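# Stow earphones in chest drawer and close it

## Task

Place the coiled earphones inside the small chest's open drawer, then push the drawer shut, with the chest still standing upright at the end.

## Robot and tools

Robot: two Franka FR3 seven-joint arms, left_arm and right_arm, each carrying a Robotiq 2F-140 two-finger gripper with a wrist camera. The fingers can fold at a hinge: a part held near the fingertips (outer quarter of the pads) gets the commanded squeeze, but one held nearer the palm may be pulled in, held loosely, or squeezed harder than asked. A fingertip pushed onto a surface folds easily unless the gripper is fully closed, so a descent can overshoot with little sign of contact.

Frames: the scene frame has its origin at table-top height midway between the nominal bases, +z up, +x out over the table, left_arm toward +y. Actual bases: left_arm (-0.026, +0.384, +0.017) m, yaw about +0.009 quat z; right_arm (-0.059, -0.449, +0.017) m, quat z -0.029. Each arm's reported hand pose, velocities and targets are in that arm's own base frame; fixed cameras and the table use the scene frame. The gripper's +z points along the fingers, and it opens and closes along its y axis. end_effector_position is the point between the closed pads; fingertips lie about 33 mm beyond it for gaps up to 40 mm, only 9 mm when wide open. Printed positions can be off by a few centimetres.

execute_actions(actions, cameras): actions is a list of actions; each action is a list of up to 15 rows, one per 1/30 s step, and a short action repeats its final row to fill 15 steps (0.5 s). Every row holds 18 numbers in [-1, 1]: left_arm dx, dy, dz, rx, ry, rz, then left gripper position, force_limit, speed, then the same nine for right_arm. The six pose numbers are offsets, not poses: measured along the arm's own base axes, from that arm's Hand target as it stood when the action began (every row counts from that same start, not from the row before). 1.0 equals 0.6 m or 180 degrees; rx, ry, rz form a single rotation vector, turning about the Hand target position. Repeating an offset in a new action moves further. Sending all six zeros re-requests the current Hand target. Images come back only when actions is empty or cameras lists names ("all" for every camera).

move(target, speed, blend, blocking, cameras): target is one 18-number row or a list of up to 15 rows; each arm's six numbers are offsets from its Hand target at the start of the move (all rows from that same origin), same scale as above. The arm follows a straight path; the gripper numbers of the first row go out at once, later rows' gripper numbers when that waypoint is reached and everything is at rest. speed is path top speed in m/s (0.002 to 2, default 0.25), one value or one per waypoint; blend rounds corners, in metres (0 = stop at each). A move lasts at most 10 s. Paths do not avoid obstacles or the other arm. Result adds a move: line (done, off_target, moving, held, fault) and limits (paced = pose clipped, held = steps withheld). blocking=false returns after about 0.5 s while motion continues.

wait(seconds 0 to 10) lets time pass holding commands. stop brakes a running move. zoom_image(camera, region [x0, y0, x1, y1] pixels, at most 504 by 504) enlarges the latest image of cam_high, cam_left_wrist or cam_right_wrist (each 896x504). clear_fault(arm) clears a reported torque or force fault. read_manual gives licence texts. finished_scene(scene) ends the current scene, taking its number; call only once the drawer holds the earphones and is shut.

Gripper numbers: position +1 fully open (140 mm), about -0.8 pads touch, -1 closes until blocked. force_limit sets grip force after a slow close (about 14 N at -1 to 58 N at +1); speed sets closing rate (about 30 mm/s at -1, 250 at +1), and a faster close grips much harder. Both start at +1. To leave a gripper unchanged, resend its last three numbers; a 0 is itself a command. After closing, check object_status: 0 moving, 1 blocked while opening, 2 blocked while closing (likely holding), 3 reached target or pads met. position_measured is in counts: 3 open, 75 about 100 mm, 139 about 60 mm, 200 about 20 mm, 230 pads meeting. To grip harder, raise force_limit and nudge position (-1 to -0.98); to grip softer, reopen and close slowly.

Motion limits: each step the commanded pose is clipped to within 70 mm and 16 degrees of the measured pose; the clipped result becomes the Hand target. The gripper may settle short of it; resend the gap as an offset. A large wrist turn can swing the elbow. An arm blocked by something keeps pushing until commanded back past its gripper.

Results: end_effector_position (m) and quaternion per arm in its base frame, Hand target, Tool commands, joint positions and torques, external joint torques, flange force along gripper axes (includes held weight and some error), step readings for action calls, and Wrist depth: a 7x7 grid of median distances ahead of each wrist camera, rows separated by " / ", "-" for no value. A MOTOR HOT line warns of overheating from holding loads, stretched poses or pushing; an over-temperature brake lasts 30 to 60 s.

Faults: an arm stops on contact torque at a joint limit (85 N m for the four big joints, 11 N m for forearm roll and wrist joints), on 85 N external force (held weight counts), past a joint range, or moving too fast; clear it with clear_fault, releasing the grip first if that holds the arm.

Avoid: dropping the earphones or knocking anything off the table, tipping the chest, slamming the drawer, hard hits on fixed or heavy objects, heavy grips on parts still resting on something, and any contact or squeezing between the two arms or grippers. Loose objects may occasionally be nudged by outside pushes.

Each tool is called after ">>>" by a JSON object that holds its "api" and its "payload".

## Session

>>> {"api": "execute_actions", "payload": {"actions": [], "cameras": ["all"]}}

Scene clock: 0.00 s.
left_arm: end_effector_position=(+0.3721, +0.1158, +0.1943) position_measured=3 object_status=3 end_effector_quat_wxyz=(+0.602, +0.677, +0.235, +0.351) | right_arm: end_effector_position=(+0.1607, +0.2546, +0.1449) position_measured=3 object_status=3 end_effector_quat_wxyz=(-0.258, +0.834, +0.435, -0.221)
Joint positions: left_arm=[0.903 0.174 0.298 -2.677 -1.257 1.456 -0.072] | right_arm=[0.729 -0.276 -0.223 -2.659 0.496 1.885 -2.283]
Joint velocities: within noise
Joint torques (N m): no reading
External joint torques (N m): no reading
Flange force (N): no reading
Wrist depth (mm): cam_left_wrist=[274 390 679 - - 1892 2082 / 264 376 681 1936 - - 2015 / 254 351 626 2155 - 2174 2915 / 242 118 527 515 - 137 2503 / - 109 479 468 3490 120 96 / - 305 444 436 4859 - - / - 297 432 429 3442 765 -] | cam_right_wrist=[2266 497 376 302 253 217 191 / 2170 553 414 326 270 229 200 / 2246 621 461 355 289 243 211 / - 124 516 387 310 138 216 / - 107 564 430 336 138 101 / - 100 640 490 360 304 96 / - 2307 - 569 340 320 -]
Hand target: left_arm +0.3721, +0.1158, +0.1943; +0.602, +0.677, +0.235, +0.351 | right_arm +0.1607, +0.2546, +0.1449; -0.258, +0.834, +0.435, -0.221
Tool commands: left_gripper/position=+1.0 left_gripper/force_limit=+1.0 left_gripper/speed=+1.0 right_gripper/position=+1.0 right_gripper/force_limit=+1.0 right_gripper/speed=+1.0

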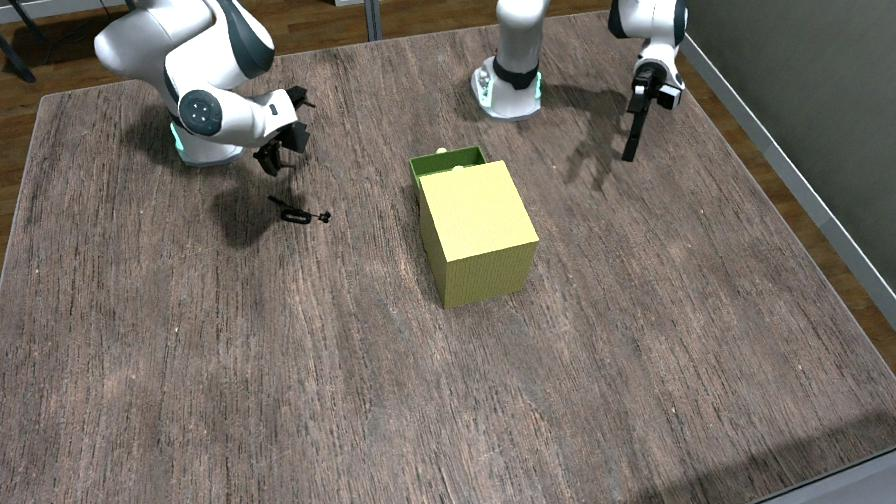

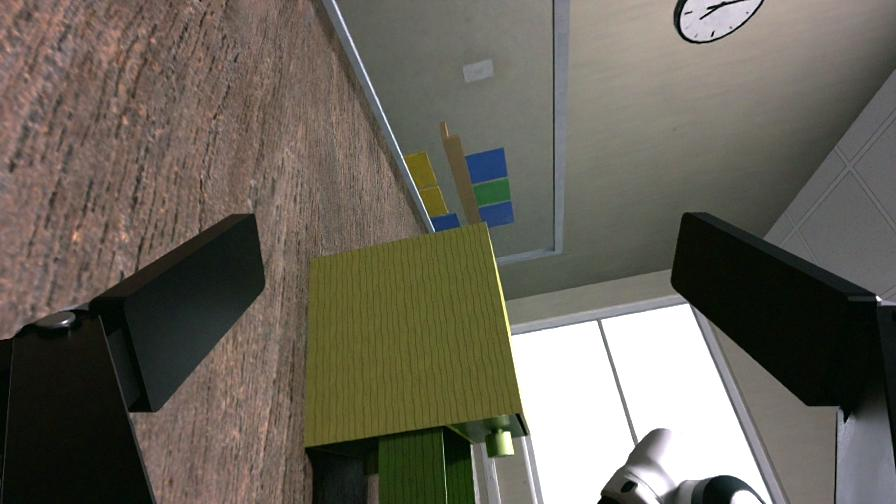

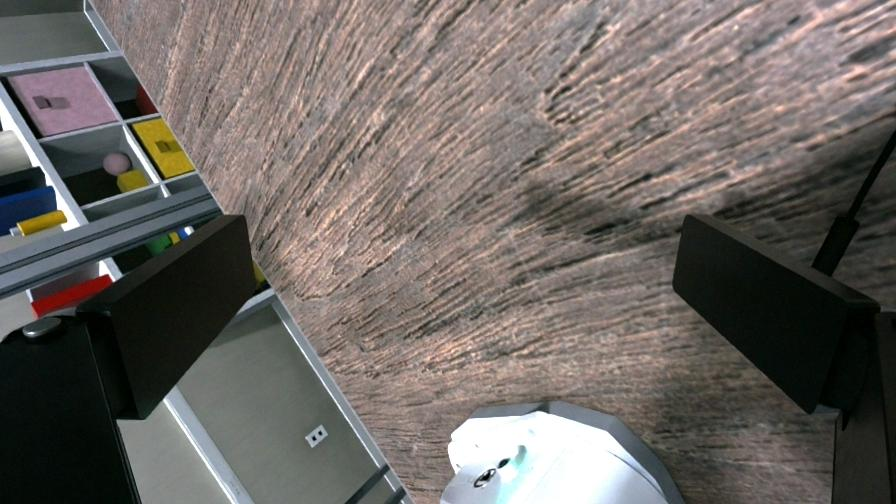

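>>> {"api": "zoom_image", "payload": {"camera": "cam_high", "region": [230, 120, 560, 320]}}

>>> {"api": "zoom_image", "payload": {"camera": "cam_left_wrist", "region": [250, 200, 560, 504]}}

Scaled by 1.527 from the camera's 896x504 image, which has a finer 1280x720 frame.

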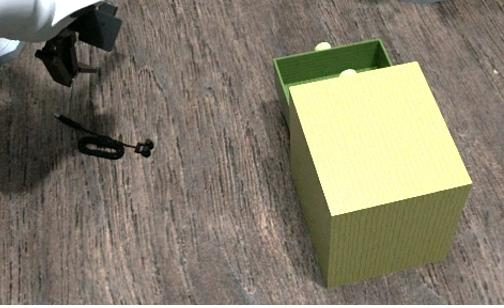

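Scaled by 1.626 from the camera's 896x504 image, which has a finer 1280x720 frame.

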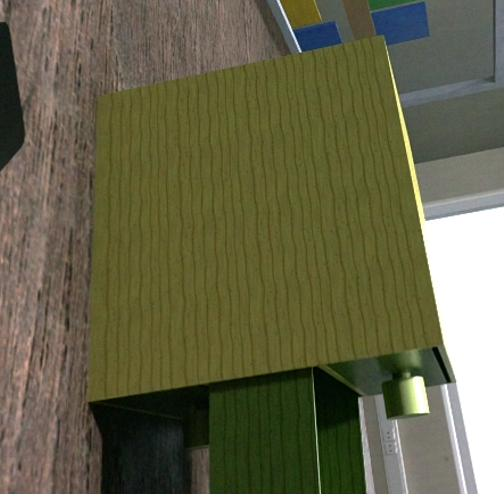

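>>> {"api": "move", "payload": {"target": [0,0,0,0,0,0,1,1,1, 0.1688,-0.1327,0.0918,-0.3027,0.0698,-0.848,0.17,1,0], "speed": 0.5, "cameras": ["all"]}}

Scene clock: 15.47 s.
left_arm: end_effector_position=(+0.3721, +0.1158, +0.1943) position_measured=3 object_status=3 end_effector_quat_wxyz=(+0.602, +0.677, +0.235, +0.351) | right_arm: end_effector_position=(+0.2621, +0.1742, +0.2000) position_measured=108 object_status=3 end_effector_quat_wxyz=(+0.002, -0.601, +0.799, +0.001)
Joint positions: left_arm=[0.903 0.174 0.298 -2.677 -1.257 1.456 -0.072] | right_arm=[-0.538 -1.282 0.92 -2.709 0.871 1.586 0.082]
Joint velocities: left_arm=[within noise] | right_arm=[0.001 0 0 -0.001 0 0 0.005]
Joint torques (N m): left_arm=[0.7 -23.44 0.79 11.82 -0.64 -2.47 0.09] | right_arm=[-0.19 10.29 -18.11 17.05 1.3 2.26 0.07]
External joint torques (N m): left_arm=[0.68 0.99 0.01 0.77 -0.01 -0.09 -0.01] | right_arm=[-0.23 -0.63 0.25 1.48 0.55 -0.3 0.07]
Flange force (N): left_arm=[2.7 -5.1 -2.5] | right_arm=[-3.8 -0.9 -1.6]
Wrist depth (mm): cam_left_wrist=[274 390 666 1520 - 1493 - / 266 375 672 - 1822 - 2915 / 255 351 632 2193 - 2664 - / 244 118 529 507 - 137 - / - 110 477 466 - 120 96 / - 305 445 438 - - - / - 295 432 - - 2816 -] | cam_right_wrist=[315 317 320 320 323 325 327 / 332 334 337 339 342 344 346 / 351 352 353 357 358 363 364 / 370 369 144 378 167 379 387 / - 88 395 402 399 88 88 / - - 425 429 432 - - / - - 458 461 464 - -]
Hand target: left_arm +0.3721, +0.1158, +0.1943; +0.602, +0.677, +0.235, +0.351 | right_arm +0.2620, +0.1750, +0.2000; +0.002, -0.599, +0.801, +0.002
Off the commanded pose: left_arm 0.000 m, 0 deg | right_arm 0.001 m, 0 deg.
move: done; limits=paced

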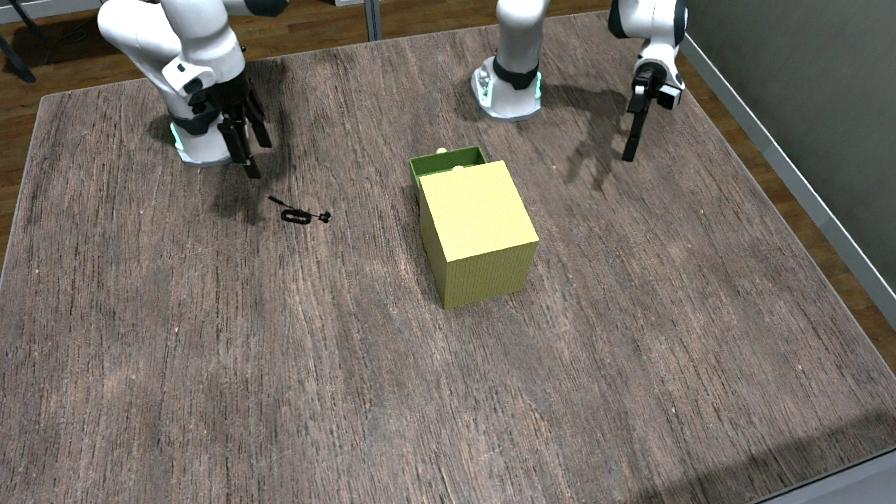

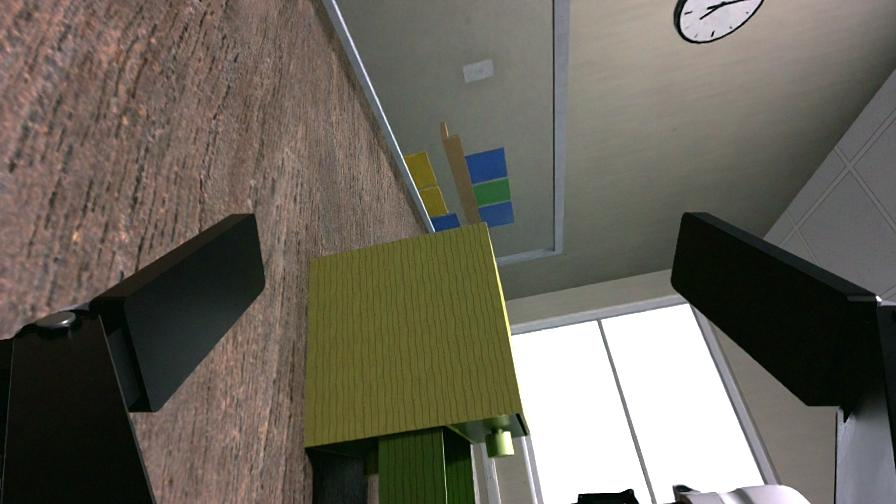

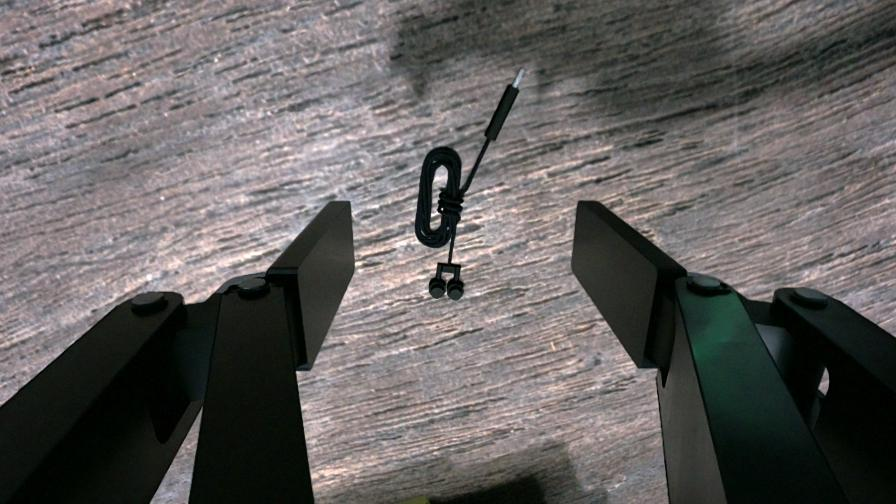

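>>> {"api": "move", "payload": {"target": [0,0,0,0,0,0,1,1,1, 0.0288,0.0523,-0.2083,0,0,-0.0222,0.17,1,0], "speed": 0.25, "cameras": ["cam_right_wrist"]}}

Scene clock: 19.63 s.
left_arm: end_effector_position=(+0.3721, +0.1158, +0.1943) position_measured=3 object_status=3 end_effector_quat_wxyz=(+0.602, +0.677, +0.235, +0.351) | right_arm: end_effector_position=(+0.2776, +0.2060, +0.0748) position_measured=108 object_status=3 end_effector_quat_wxyz=(+0.000, -0.572, +0.820, +0.003)
Joint positions: left_arm=[0.903 0.174 0.298 -2.677 -1.257 1.456 -0.072] | right_arm=[-0.607 -1.248 1.346 -2.76 1.247 1.784 0.125]
Joint velocities: left_arm=[within noise] | right_arm=[-0.002 -0.001 0 -0.001 0.003 0.003 0]
Joint torques (N m): left_arm=[0.71 -23.41 0.77 11.77 -0.66 -2.47 0.13] | right_arm=[-0.08 12.11 -20.99 10.17 1.32 2.75 0.17]
External joint torques (N m): left_arm=[0.65 0.98 -0.04 0.72 -0.04 -0.11 0.02] | right_arm=[-0.13 -0.35 0.13 1.25 0.59 0.21 0.17]
Flange force (N): left_arm=[2.6 -5.1 -2.3] | right_arm=[-3.8 -1.9 1.7]
Wrist depth (mm): cam_left_wrist=[274 392 670 - - 1686 1745 / 264 377 675 - - - - / 255 351 627 2174 2118 - - / 244 118 525 512 - 137 2784 / - 110 469 466 - 120 96 / - 305 437 433 - - - / - 295 431 415 2581 - -] | cam_right_wrist=[201 202 204 206 208 210 211 / 211 213 215 215 219 221 222 / 223 225 227 227 231 234 235 / 236 236 233 245 238 245 250 / - 88 250 257 256 88 88 / - - 272 274 278 - - / - - 293 295 298 - -]
Hand target: left_arm +0.3721, +0.1158, +0.1943; +0.602, +0.677, +0.235, +0.351 | right_arm +0.2792, +0.2063, +0.0750; +0.002, -0.570, +0.821, +0.001
Off the commanded pose: left_arm 0.000 m, 0 deg | right_arm 0.002 m, 0 deg.
move: done
Images, in order (width x height): cam_right_wrist 896x504.

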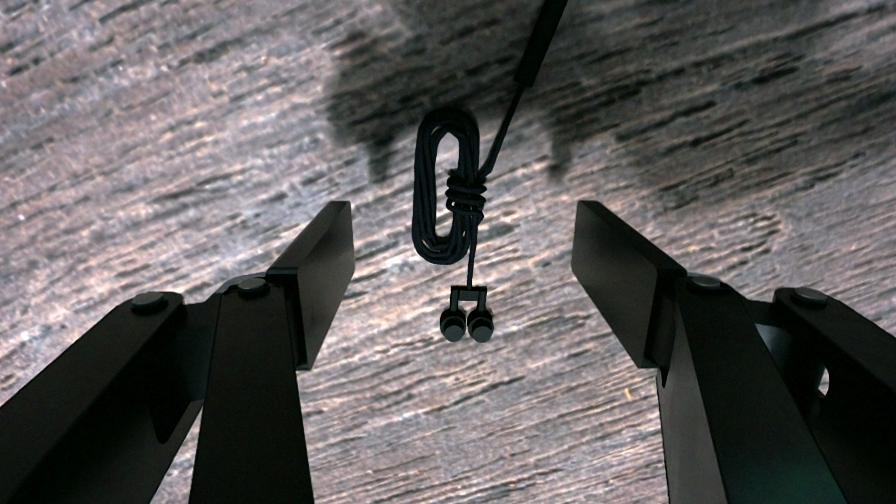

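>>> {"api": "move", "payload": {"target": [0,0,0,0,0,0,1,1,1, 0.001,-0.006,-0.0967,0,0,0,0.17,1,0], "speed": 0.15, "cameras": ["cam_right_wrist"]}}

Scene clock: 22.23 s.
left_arm: end_effector_position=(+0.3721, +0.1158, +0.1943) position_measured=3 object_status=3 end_effector_quat_wxyz=(+0.602, +0.677, +0.235, +0.351) | right_arm: end_effector_position=(+0.2786, +0.2024, +0.0170) position_measured=108 object_status=3 end_effector_quat_wxyz=(+0.000, -0.568, +0.823, +0.002)
Joint positions: left_arm=[0.903 0.174 0.298 -2.677 -1.257 1.456 -0.072] | right_arm=[-0.664 -1.237 1.546 -2.774 1.427 1.87 0.084]
Joint velocities: left_arm=[within noise] | right_arm=[0 0.001 0 0.001 0 0 -0.006]
Joint torques (N m): left_arm=[0.75 -23.42 0.75 11.76 -0.65 -2.46 0.11] | right_arm=[-0.18 13.56 -21.13 6.48 1.28 2.82 -0.3]
External joint torques (N m): left_arm=[0.64 0.92 -0.1 0.74 -0.03 -0.1 0.01] | right_arm=[-0.15 0.07 0.17 1.22 0.57 0.26 -0.3]
Flange force (N): left_arm=[2.6 -4.9 -2.2] | right_arm=[-2.8 -3.4 3.5]
Wrist depth (mm): cam_left_wrist=[276 391 673 - - 1721 - / 266 375 692 - - - - / 255 350 624 2100 2453 2816 2503 / 244 118 525 509 - 137 107 / - 109 483 471 - 128 96 / - 303 416 419 - 3177 - / - 297 433 422 - - -] | cam_right_wrist=[149 150 151 153 154 155 157 / 157 157 160 160 162 164 165 / 165 166 168 167 171 173 174 / 175 175 173 174 176 181 186 / - 88 187 190 191 88 88 / - - 202 201 206 - - / - - 217 218 221 - -]
Hand target: left_arm +0.3721, +0.1158, +0.1943; +0.602, +0.677, +0.235, +0.351 | right_arm +0.2798, +0.2027, +0.0170; +0.002, -0.570, +0.821, +0.001
Off the commanded pose: left_arm 0.000 m, 0 deg | right_arm 0.001 m, 0 deg.
move: done
Images, in order (width x height): cam_right_wrist 896x504.

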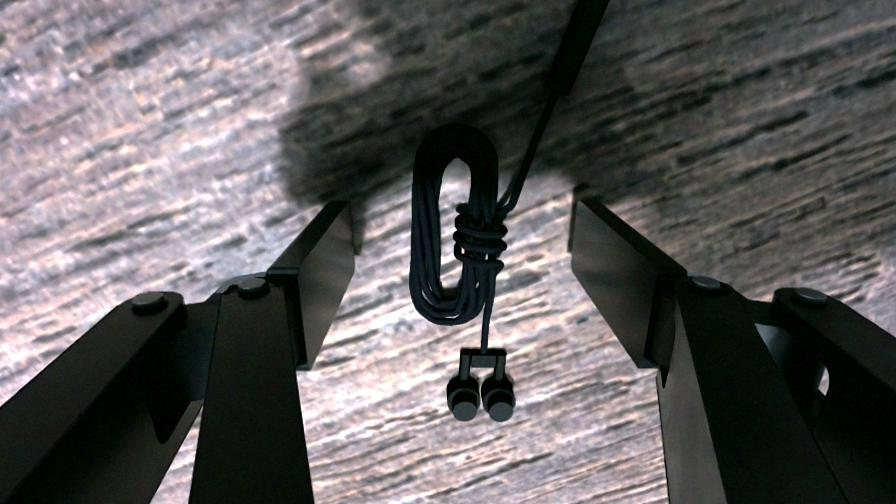

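>>> {"api": "move", "payload": {"target": [[0,0,0,0,0,0,1,1,1, 0,-0.002,-0.0023,0,0,0,0.17,-0.5,-0.8],[0,0,0,0,0,0,1,1,1, 0,-0.002,-0.0023,0,0,0,-1,-0.5,-1]], "speed": 0.1, "cameras": ["cam_right_wrist"]}}

Scene clock: 25.93 s.
left_arm: end_effector_position=(+0.3721, +0.1158, +0.1943) position_measured=3 object_status=3 end_effector_quat_wxyz=(+0.602, +0.677, +0.235, +0.351) | right_arm: end_effector_position=(+0.2798, +0.2019, +0.0161) position_measured=212 object_status=2 end_effector_quat_wxyz=(+0.002, -0.569, +0.822, +0.001)
Joint positions: left_arm=[0.903 0.174 0.298 -2.677 -1.257 1.456 -0.072] | right_arm=[-0.667 -1.237 1.55 -2.774 1.432 1.875 0.078]
Joint torques (N m): left_arm=[0.69 -23.42 0.76 11.77 -0.66 -2.45 0.15] | right_arm=[0.07 14.16 -20.32 5.52 1.24 2.61 -0.21]
External joint torques (N m): left_arm=[0.74 1.03 0.05 0.71 -0.05 -0.07 0.05] | right_arm=[0.03 0.55 0.97 0.3 0.53 0.06 -0.21]
Flange force (N): left_arm=[2.5 -5.3 -2.5] | right_arm=[-1.0 -1.4 5.6]
Wrist depth (mm): cam_left_wrist=[276 390 673 1620 1663 1520 - / 265 373 683 - - - - / 254 353 626 2193 - - 2581 / 244 118 521 512 - 137 2478 / - 109 484 466 3540 128 96 / - 303 446 434 - - - / - 297 436 417 - - -] | cam_right_wrist=[148 149 150 151 152 154 156 / 156 157 159 159 161 163 163 / 165 166 167 167 170 171 173 / 174 175 175 124 178 182 184 / 185 184 - 94 94 190 196 / 194 - - - 67 - 207 / - - - - - - -]
Hand target: left_arm +0.3721, +0.1158, +0.1943; +0.602, +0.677, +0.235, +0.351 | right_arm +0.2798, +0.2015, +0.0156; +0.002, -0.570, +0.821, +0.001
Off the commanded pose: left_arm 0.000 m, 0 deg | right_arm 0.001 m, 0 deg.
move: done
Images, in order (width x height): cam_right_wrist 896x504.

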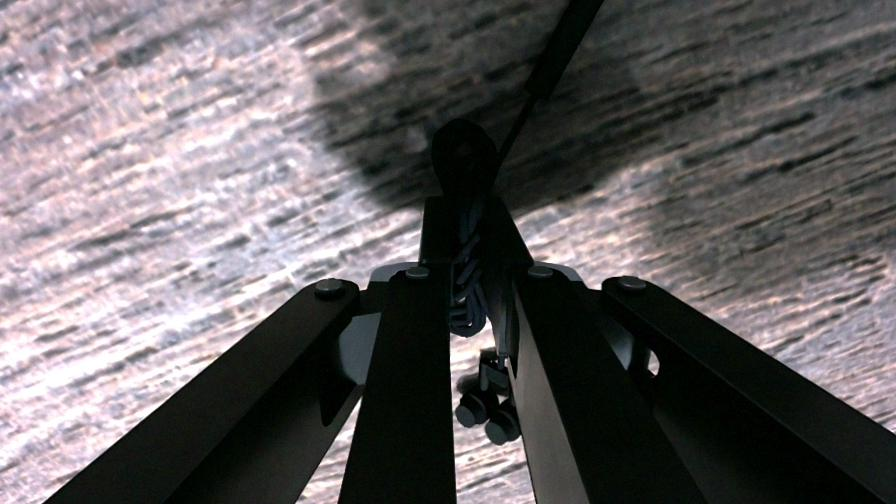

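>>> {"api": "move", "payload": {"target": [[0,0,0,0,0,0,1,1,1, 0,0,0.2,0,0,0,-1,-0.5,-1],[0,0,0,0,0,0,1,1,1, 0.02,0.638,0.44,0,0,-0.089,-1,-0.5,-1]], "speed": [0.15,0.22], "blend": [0.05,0], "cameras": ["all"]}}

Scene clock: 31.07 s.
left_arm: end_effector_position=(+0.3721, +0.1158, +0.1943) position_measured=3 object_status=3 end_effector_quat_wxyz=(+0.602, +0.677, +0.235, +0.351) | right_arm: end_effector_position=(+0.2926, +0.5840, +0.2799) position_measured=212 object_status=2 end_effector_quat_wxyz=(+0.003, -0.453, +0.891, +0.000)
Joint positions: left_arm=[0.903 0.174 0.298 -2.677 -1.257 1.456 -0.072] | right_arm=[-1.089 -1.186 1.34 -1.434 1.208 1.313 1.155]
Joint velocities: left_arm=[within noise] | right_arm=[0 0 0 0.001 0 0 0.006]
Joint torques (N m): left_arm=[0.71 -23.41 0.75 11.73 -0.63 -2.47 0.12] | right_arm=[-0.16 38.77 -27.29 7.5 1.27 2.23 0.21]
External joint torques (N m): left_arm=[0.65 1.03 -0.05 0.67 -0.01 -0.1 0.01] | right_arm=[-0.18 0.01 0.45 1.03 0.52 -0.25 0.22]
Flange force (N): left_arm=[2.5 -5.2 -2.3] | right_arm=[-7.2 1.4 -2.4]
Wrist depth (mm): cam_left_wrist=[274 393 727 1558 1951 1588 2136 / 265 375 683 - 1796 2118 2273 / 254 349 635 2082 2100 2453 2503 / 244 118 524 518 2453 137 2429 / - 109 476 466 - 120 96 / - 305 446 438 - - - / - 297 432 481 3260 443 -] | cam_right_wrist=[392 395 397 406 401 402 403 / 415 416 410 351 422 424 407 / 438 430 362 163 442 449 417 / 459 240 259 123 468 477 479 / 257 - - 94 94 493 509 / 268 - - - 67 - 536 / - - - - - - -]
Hand target: left_arm +0.3721, +0.1158, +0.1943; +0.602, +0.677, +0.235, +0.351 | right_arm +0.2918, +0.5843, +0.2796; +0.002, -0.450, +0.893, +0.001
Off the commanded pose: left_arm 0.000 m, 0 deg | right_arm 0.001 m, 0 deg.
move: done

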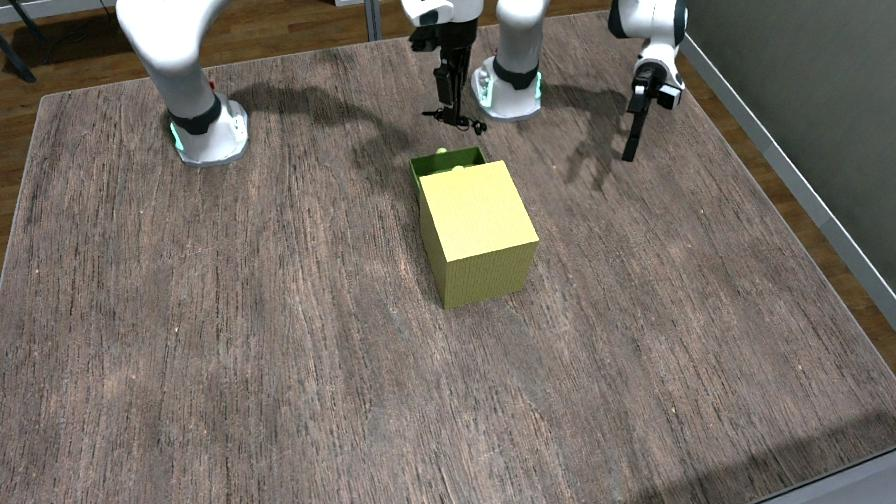

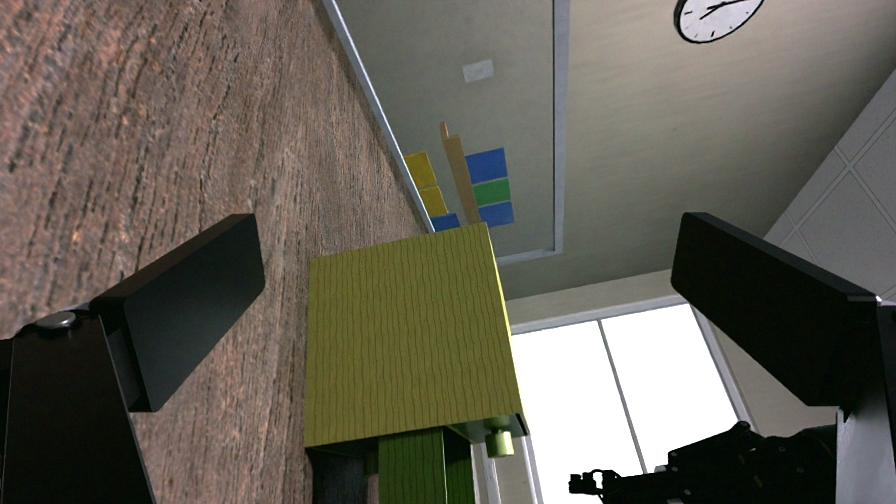

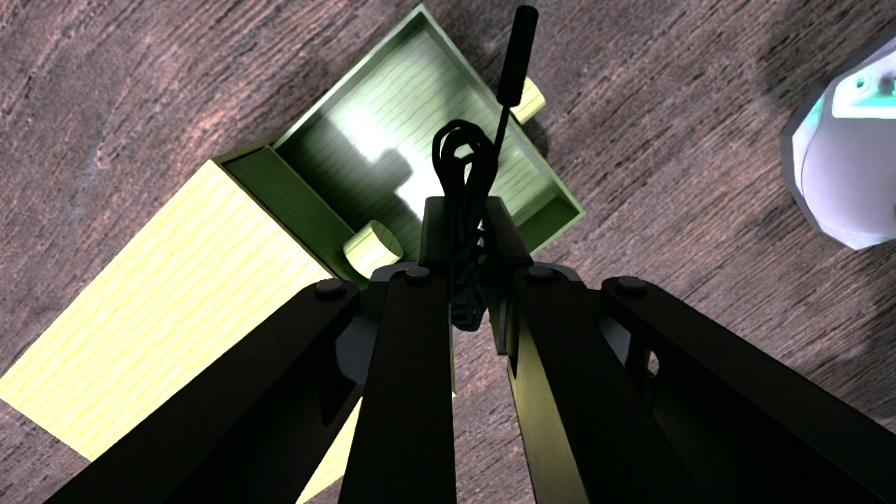

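>>> {"api": "move", "payload": {"target": [0,0,0,0,0,0,1,1,1, 0.0065,-0.0155,-0.05,-0.00567,-0.1113,0.0825,-1,-0.5,-1], "speed": 0.25, "cameras": ["all"]}}

Scene clock: 41.90 s.
left_arm: end_effector_position=(+0.3721, +0.1158, +0.1943) position_measured=3 object_status=3 end_effector_quat_wxyz=(+0.602, +0.677, +0.235, +0.351) | right_arm: end_effector_position=(+0.2959, +0.5739, +0.2487) position_measured=212 object_status=2 end_effector_quat_wxyz=(+0.151, -0.552, +0.816, -0.086)
Joint positions: left_arm=[0.903 0.174 0.298 -2.677 -1.257 1.456 -0.072] | right_arm=[-0.786 -1.444 1.252 -1.794 1.224 1.611 0.876]
Joint velocities: left_arm=[within noise] | right_arm=[0 0 0 0.001 -0.001 0 -0.005]
Joint torques (N m): left_arm=[0.7 -23.42 0.76 11.74 -0.65 -2.47 0.13] | right_arm=[1.06 34.16 -31.49 2.97 0.9 3.48 -0.21]
External joint torques (N m): left_arm=[0.66 0.86 -0.03 0.76 -0.04 -0.1 0.03] | right_arm=[1.05 0.42 -0.06 -0.02 0.52 0.33 -0.17]
Flange force (N): left_arm=[2.6 -4.7 -2.3] | right_arm=[2.8 1.0 0.5]
Wrist depth (mm): cam_left_wrist=[274 392 702 1967 - 1511 - / 263 375 681 1697 - - - / 254 353 629 2253 2253 - 2155 / 244 118 523 513 - 136 108 / - 110 486 462 - 128 96 / - 303 446 434 3394 - - / - 297 431 408 461 453 -] | cam_right_wrist=[475 437 401 377 337 323 304 / 524 471 240 314 308 341 321 / 579 242 228 162 - 368 342 / 300 266 239 124 119 395 366 / 738 296 - 94 94 411 395 / 1164 - - - 67 - 415 / - - - - - - -]
Hand target: left_arm +0.3721, +0.1158, +0.1943; +0.602, +0.677, +0.235, +0.351 | right_arm +0.2957, +0.5750, +0.2496; +0.153, -0.555, +0.814, -0.085
Off the commanded pose: left_arm 0.000 m, 0 deg | right_arm 0.001 m, 0 deg.
move: done

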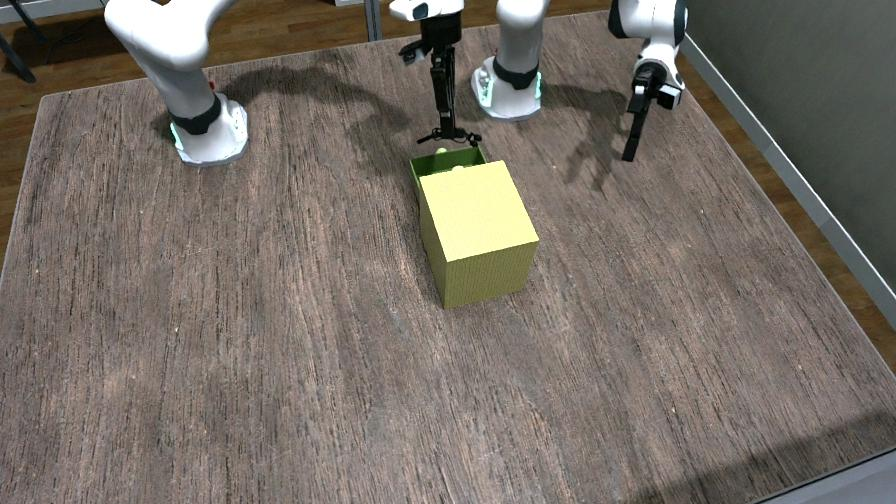

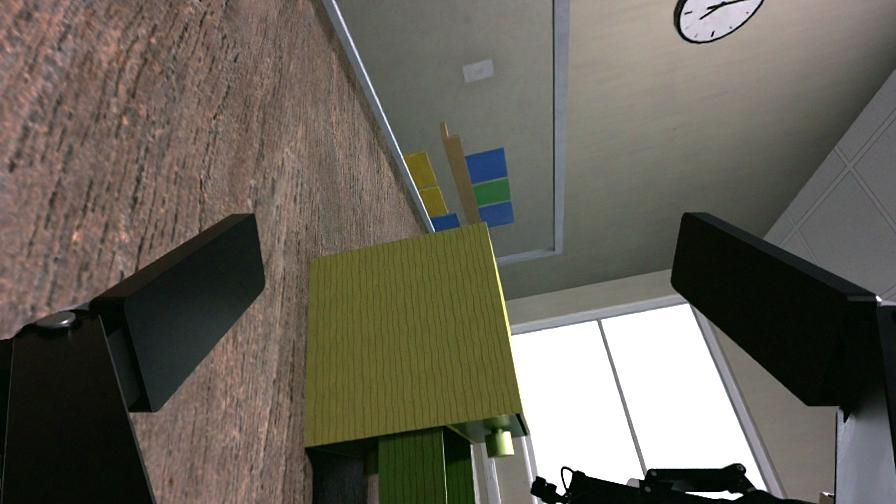

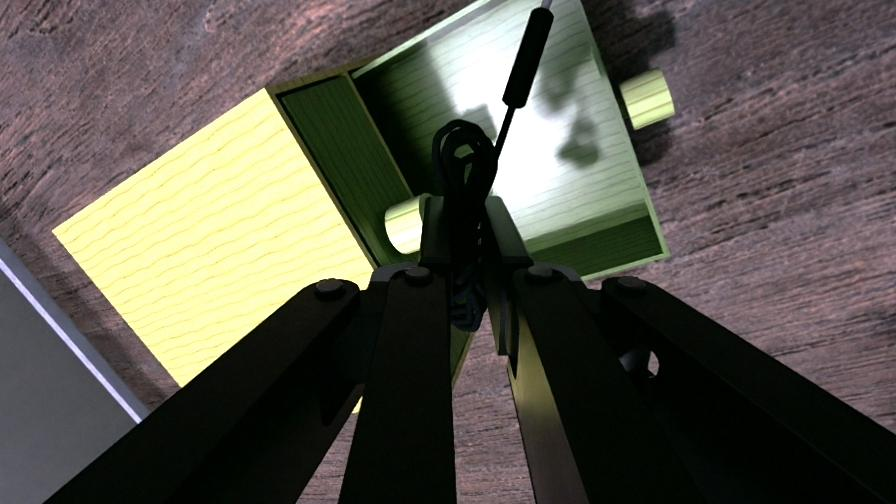

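>>> {"api": "move", "payload": {"target": [0,0,0,0,0,0,1,1,1, 0.011,0.0035,-0.158,0,0,0,-1,-0.5,-1], "speed": 0.18, "cameras": ["cam_high", "cam_right_wrist"]}}

Scene clock: 45.17 s.
left_arm: end_effector_position=(+0.3721, +0.1158, +0.1943) position_measured=3 object_status=3 end_effector_quat_wxyz=(+0.602, +0.677, +0.235, +0.351) | right_arm: end_effector_position=(+0.3018, +0.5762, +0.1538) position_measured=212 object_status=2 end_effector_quat_wxyz=(+0.150, -0.553, +0.815, -0.085)
Joint positions: left_arm=[0.903 0.174 0.298 -2.677 -1.257 1.456 -0.072] | right_arm=[-0.758 -1.548 1.387 -1.884 1.354 1.722 0.869]
Joint velocities: left_arm=[within noise] | right_arm=[0.001 -0.001 -0.001 -0.002 0.001 0.005 -0.002]
Joint torques (N m): left_arm=[0.68 -23.43 0.8 11.81 -0.67 -2.47 0.12] | right_arm=[0.83 32.96 -32.82 0.74 0.99 3.39 -0.21]
External joint torques (N m): left_arm=[0.65 1.01 0.02 0.74 -0.05 -0.1 0.01] | right_arm=[0.79 0.11 -0.3 -0.11 0.55 0.25 -0.18]
Flange force (N): left_arm=[2.7 -5.2 -2.4] | right_arm=[2.8 0.8 0.2]
Wrist depth (mm): cam_left_wrist=[275 390 690 - - 1520 - / 266 375 679 2065 1936 - - / 254 351 634 2118 - - 2555 / 243 118 516 513 - 137 2316 / - 109 478 469 4347 120 96 / - 304 443 436 4675 - - / - 297 432 455 475 - -] | cam_right_wrist=[356 329 298 213 253 244 229 / 383 171 - - 214 253 243 / 129 154 261 164 - 276 260 / 135 151 185 136 242 297 278 / 157 139 - 94 94 310 298 / - - - - 67 - 312 / - - - - - - -]
Hand target: left_arm +0.3721, +0.1158, +0.1943; +0.602, +0.677, +0.235, +0.351 | right_arm +0.3023, +0.5771, +0.1548; +0.153, -0.555, +0.814, -0.085
Off the commanded pose: left_arm 0.000 m, 0 deg | right_arm 0.002 m, 0 deg.
move: done
Images, in order (width x height): cam_high 896x504, cam_right_wrist 896x504.

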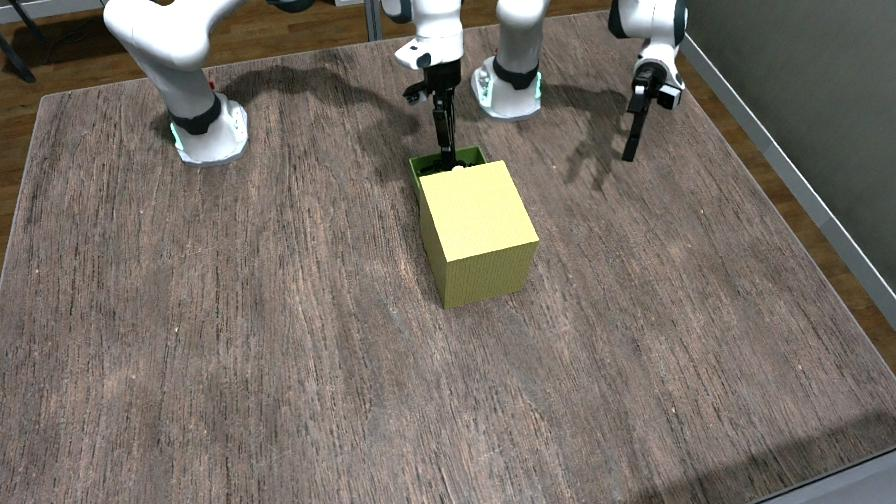

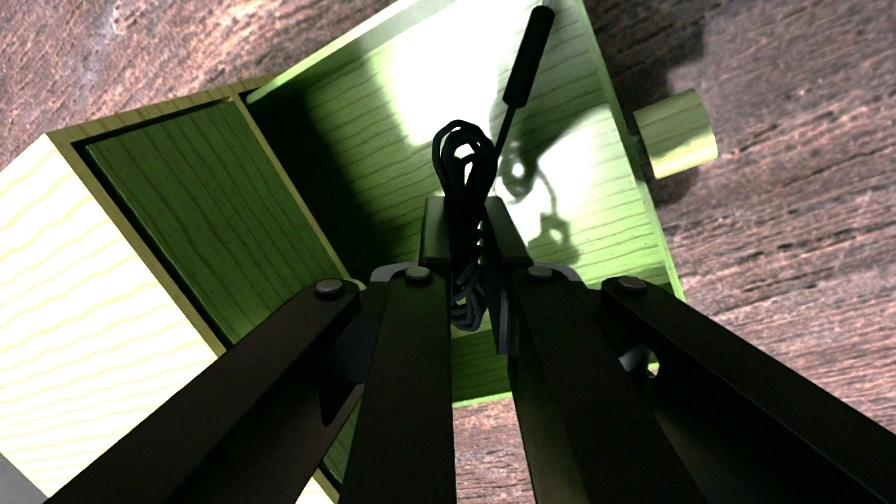

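>>> {"api": "move", "payload": {"target": [0,0,0,0,0,0,1,1,1, 0.001,0,-0.1025,0,0,0,-1,-0.5,-1], "speed": 0.12, "cameras": ["cam_high", "cam_right_wrist"]}}

Scene clock: 47.37 s.
left_arm: end_effector_position=(+0.3721, +0.1158, +0.1943) position_measured=3 object_status=3 end_effector_quat_wxyz=(+0.602, +0.677, +0.235, +0.351) | right_arm: end_effector_position=(+0.3027, +0.5764, +0.0933) position_measured=212 object_status=2 end_effector_quat_wxyz=(+0.151, -0.555, +0.814, -0.085)
Joint positions: left_arm=[0.903 0.174 0.298 -2.677 -1.257 1.456 -0.072] | right_arm=[-0.742 -1.611 1.48 -1.915 1.441 1.792 0.868]
Joint velocities: left_arm=[within noise] | right_arm=[0 0.001 -0.001 -0.001 0.003 0.005 0.001]
Joint torques (N m): left_arm=[0.74 -23.42 0.82 11.77 -0.65 -2.47 0.11] | right_arm=[1.05 32.16 -32.95 -0.9 1.05 3.29 -0.02]
External joint torques (N m): left_arm=[0.69 0.97 0.01 0.75 -0.03 -0.1 0.01] | right_arm=[0.95 -0.22 -0.13 -0.08 0.57 0.16 0.01]
Flange force (N): left_arm=[2.6 -5.1 -2.5] | right_arm=[3.1 1.5 0.3]
Wrist depth (mm): cam_left_wrist=[274 394 657 1530 - 1721 1849 / 264 374 677 - - - - / 255 350 627 2155 - - - / 244 118 521 509 - 137 2065 / - 109 477 469 - 120 96 / - 304 447 435 - - - / - 296 434 455 - - -] | cam_right_wrist=[283 255 157 - 201 193 182 / 298 152 177 168 161 201 193 / 125 207 184 163 - 114 206 / 122 139 - 123 - 234 221 / 118 130 - 94 94 245 237 / - - - - 67 - 248 / - - - - - - -]
Hand target: left_arm +0.3721, +0.1158, +0.1943; +0.602, +0.677, +0.235, +0.351 | right_arm +0.3029, +0.5771, +0.0933; +0.153, -0.555, +0.814, -0.085
Off the commanded pose: left_arm 0.000 m, 0 deg | right_arm 0.001 m, 0 deg.
move: done
Images, in order (width x height): cam_high 896x504, cam_right_wrist 896x504.

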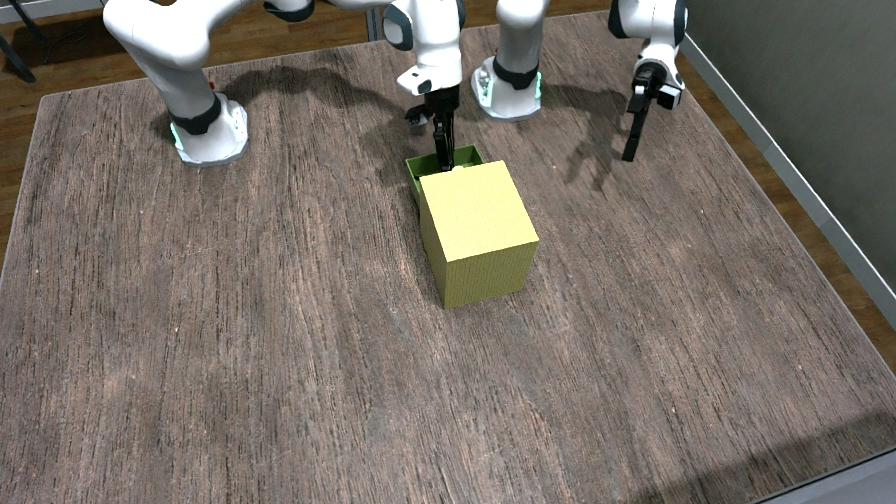

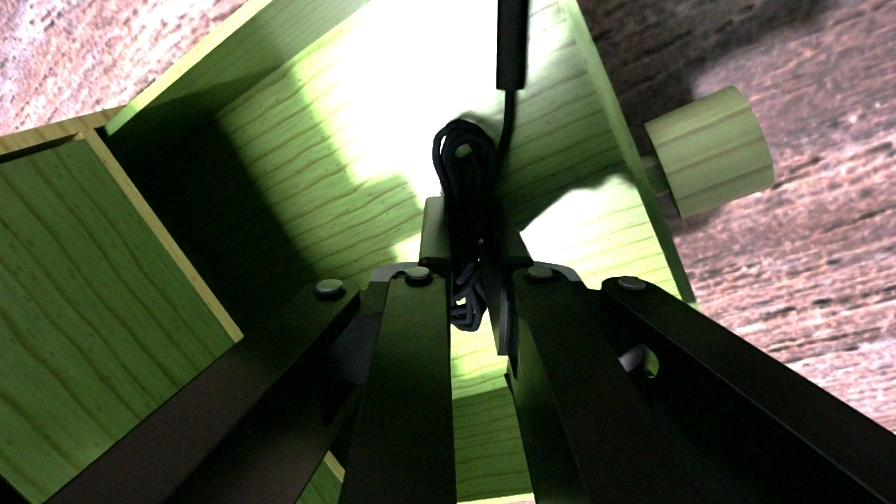

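>>> {"api": "move", "payload": {"target": [0,0,0,0,0,0,1,1,1, 0,0,0,0,0,0,-0.29,-0.5,-1], "speed": 0.1, "cameras": ["cam_high", "cam_right_wrist"]}}

Scene clock: 49.80 s.
left_arm: end_effector_position=(+0.3721, +0.1158, +0.1943) position_measured=3 object_status=3 end_effector_quat_wxyz=(+0.602, +0.677, +0.235, +0.351) | right_arm: end_effector_position=(+0.3030, +0.5766, +0.0935) position_measured=165 object_status=0 end_effector_quat_wxyz=(+0.151, -0.555, +0.813, -0.085)
Joint positions: left_arm=[0.903 0.174 0.298 -2.677 -1.257 1.456 -0.072] | right_arm=[-0.742 -1.611 1.48 -1.915 1.441 1.793 0.868]
Joint torques (N m): left_arm=[0.71 -23.43 0.79 11.78 -0.64 -2.47 0.1] | right_arm=[1.08 32.46 -33.01 -0.92 0.96 3.41 -0.01]
External joint torques (N m): left_arm=[0.77 0.98 0.1 0.71 -0.02 -0.08 -0.01] | right_arm=[1.19 0.12 -0.18 0.01 0.5 0.27 0.02]
Flange force (N): left_arm=[2.5 -5.0 -2.7] | right_arm=[3.2 1.7 -0.2]
Wrist depth (mm): cam_left_wrist=[275 392 683 - - 1578 - / 263 375 692 - 1967 2316 - / 255 349 627 2232 2048 - - / 243 118 526 514 - 136 - / - 110 473 454 - 120 96 / - 304 448 436 - - - / - 296 429 486 478 2664 -] | cam_right_wrist=[283 260 150 - 200 193 182 / 299 163 179 - - 197 193 / 124 - - 170 169 113 206 / 122 220 108 168 141 233 220 / 118 80 94 - 119 93 234 / - - - - - 74 70 / - - - 191 - - -]
Hand target: left_arm +0.3721, +0.1158, +0.1943; +0.602, +0.677, +0.235, +0.351 | right_arm +0.3029, +0.5771, +0.0933; +0.153, -0.555, +0.814, -0.085
Off the commanded pose: left_arm 0.000 m, 0 deg | right_arm 0.001 m, 0 deg.
move: done
Images, in order (width x height): cam_high 896x504, cam_right_wrist 896x504.

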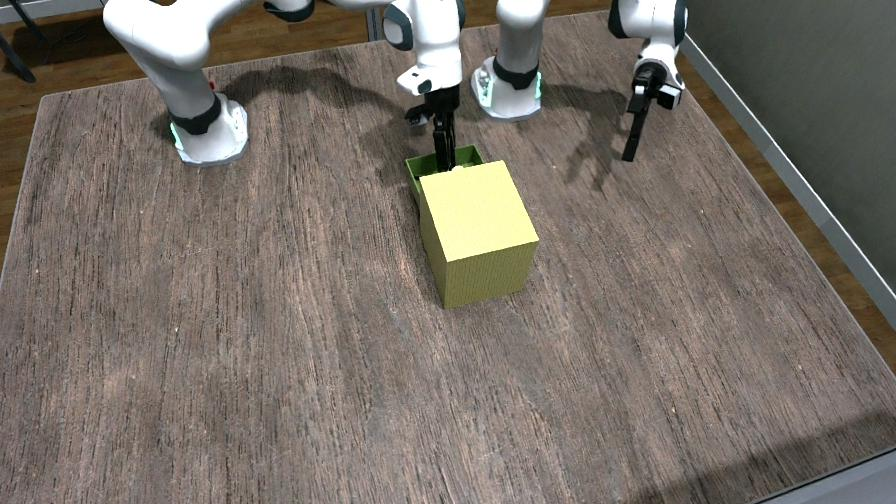

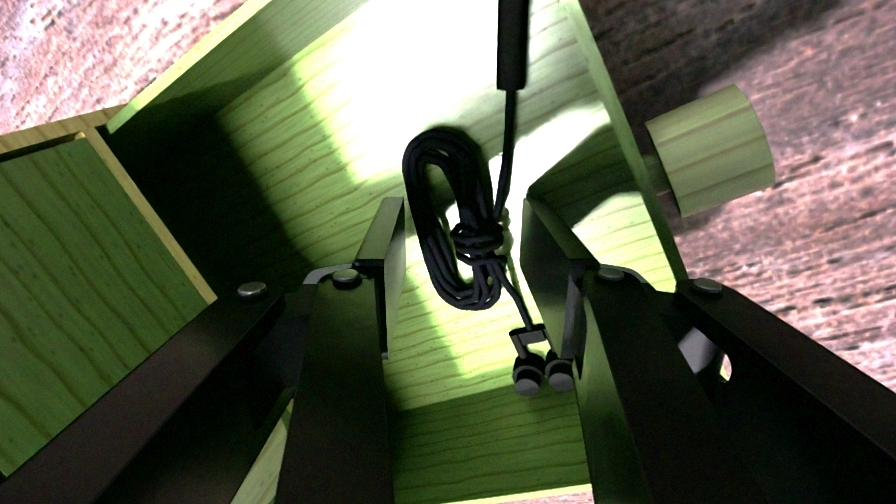

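>>> {"api": "move", "payload": {"target": [[0,0,0,0,0,0,1,1,1, -0.035,-0.003,0.1,0,0,0,-0.29,-0.5,-1],[0,0,0,0,0,0,1,1,1, -0.055,-0.003,0.26,0,0,0,-0.29,-0.5,-1]], "speed": [0.1,0.2], "blend": [0.01,0], "cameras": ["cam_high", "cam_right_wrist"]}}

>>> {"api": "zoom_image", "payload": {"camera": "cam_right_wrist", "region": [300, 0, 720, 330]}}

>>> {"api": "zoom_image", "payload": {"camera": "cam_high", "region": [380, 120, 560, 260]}}

Scene clock: 55.83 s.
left_arm: end_effector_position=(+0.3721, +0.1158, +0.1943) position_measured=3 object_status=3 end_effector_quat_wxyz=(+0.602, +0.677, +0.235, +0.351) | right_arm: end_effector_position=(+0.2699, +0.5763, +0.2498) position_measured=165 object_status=3 end_effector_quat_wxyz=(+0.154, -0.557, +0.812, -0.084)
Joint positions: left_arm=[0.903 0.174 0.298 -2.677 -1.257 1.456 -0.072] | right_arm=[-0.726 -1.455 1.24 -1.824 1.22 1.605 0.891]
Joint velocities: left_arm=[within noise] | right_arm=[-0.001 0.001 0.001 0 0 -0.005 0.002]
Joint torques (N m): left_arm=[0.69 -23.42 0.77 11.79 -0.64 -2.49 0.12] | right_arm=[-0.13 33.19 -31.23 3.95 0.25 2.77 0.14]
External joint torques (N m): left_arm=[0.69 0.96 0.03 0.73 -0.02 -0.11 0.01] | right_arm=[-0.42 0.26 0.04 0.84 -0.13 -0.37 0.18]
Flange force (N): left_arm=[2.6 -5.0 -2.5] | right_arm=[-5.0 -0.4 -1.6]
Wrist depth (mm): cam_left_wrist=[274 391 679 - - 1663 - / 265 375 675 - 1783 2031 - / 254 350 624 2065 - 2429 1578 / 244 118 516 506 - 137 106 / - 110 485 484 - 128 96 / - 306 443 428 - - - / - 296 438 421 - - -] | cam_right_wrist=[479 438 403 - 344 324 304 / 527 456 253 325 318 346 322 / 583 240 250 - 387 368 344 / 302 272 108 - 141 396 369 / 749 78 94 501 - 93 391 / - - - 566 - 74 70 / - - - 653 - - -]
Hand target: left_arm +0.3721, +0.1158, +0.1943; +0.602, +0.677, +0.235, +0.351 | right_arm +0.2699, +0.5753, +0.2493; +0.153, -0.555, +0.814, -0.085
Off the commanded pose: left_arm 0.000 m, 0 deg | right_arm 0.001 m, 0 deg.
move: done
Images, in order (width x height): cam_high 896x504, cam_right_wrist 896x504.

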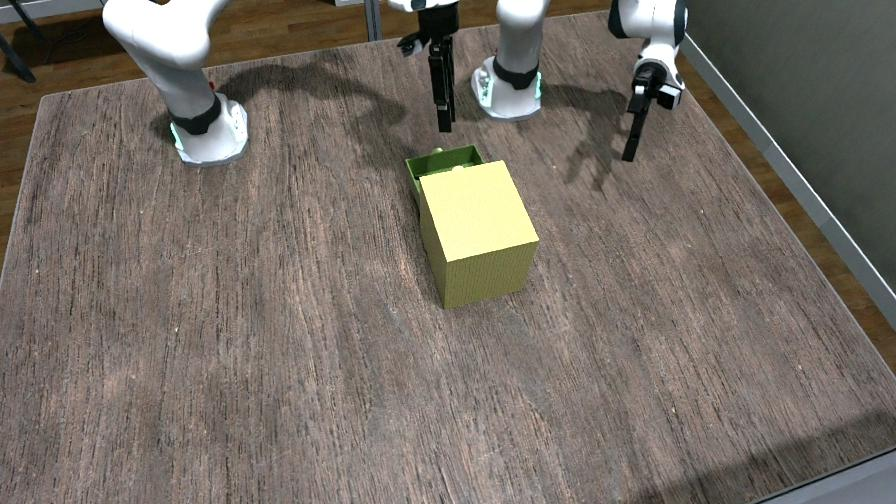

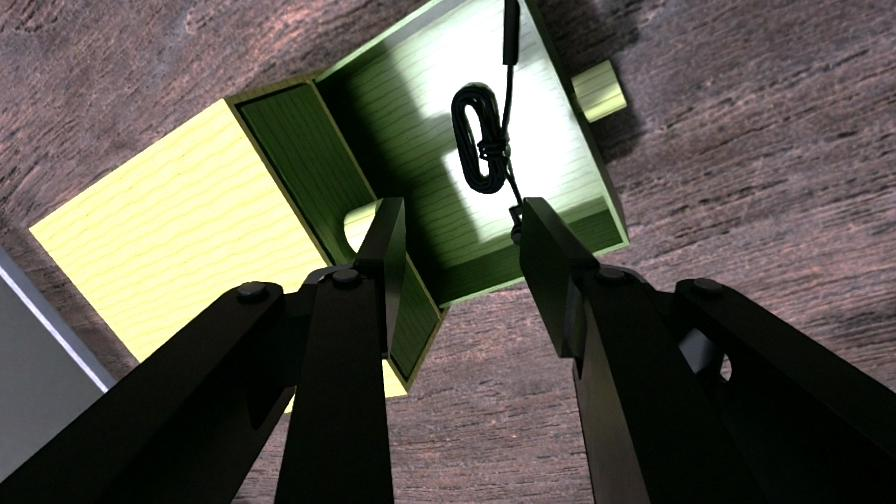

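Scaled by 1.200 from the camera's 896x504 image, which has a finer 1280x720 frame.

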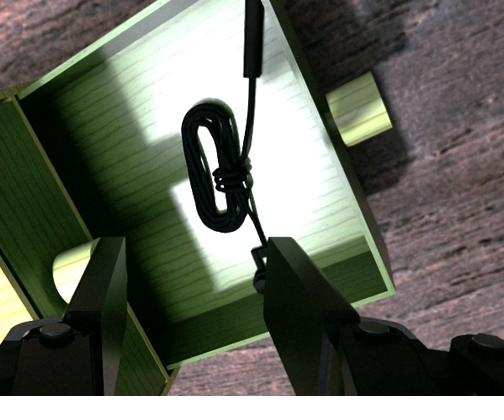

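Scaled by 2.800 from the camera's 896x504 image, which has a finer 1280x720 frame.

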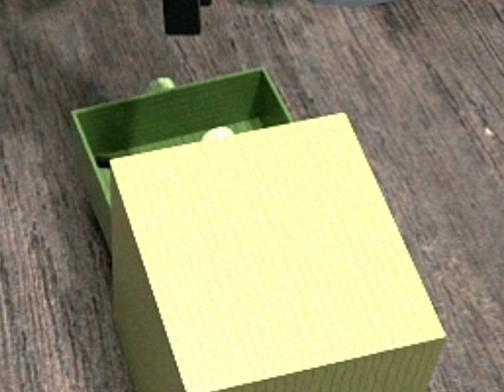

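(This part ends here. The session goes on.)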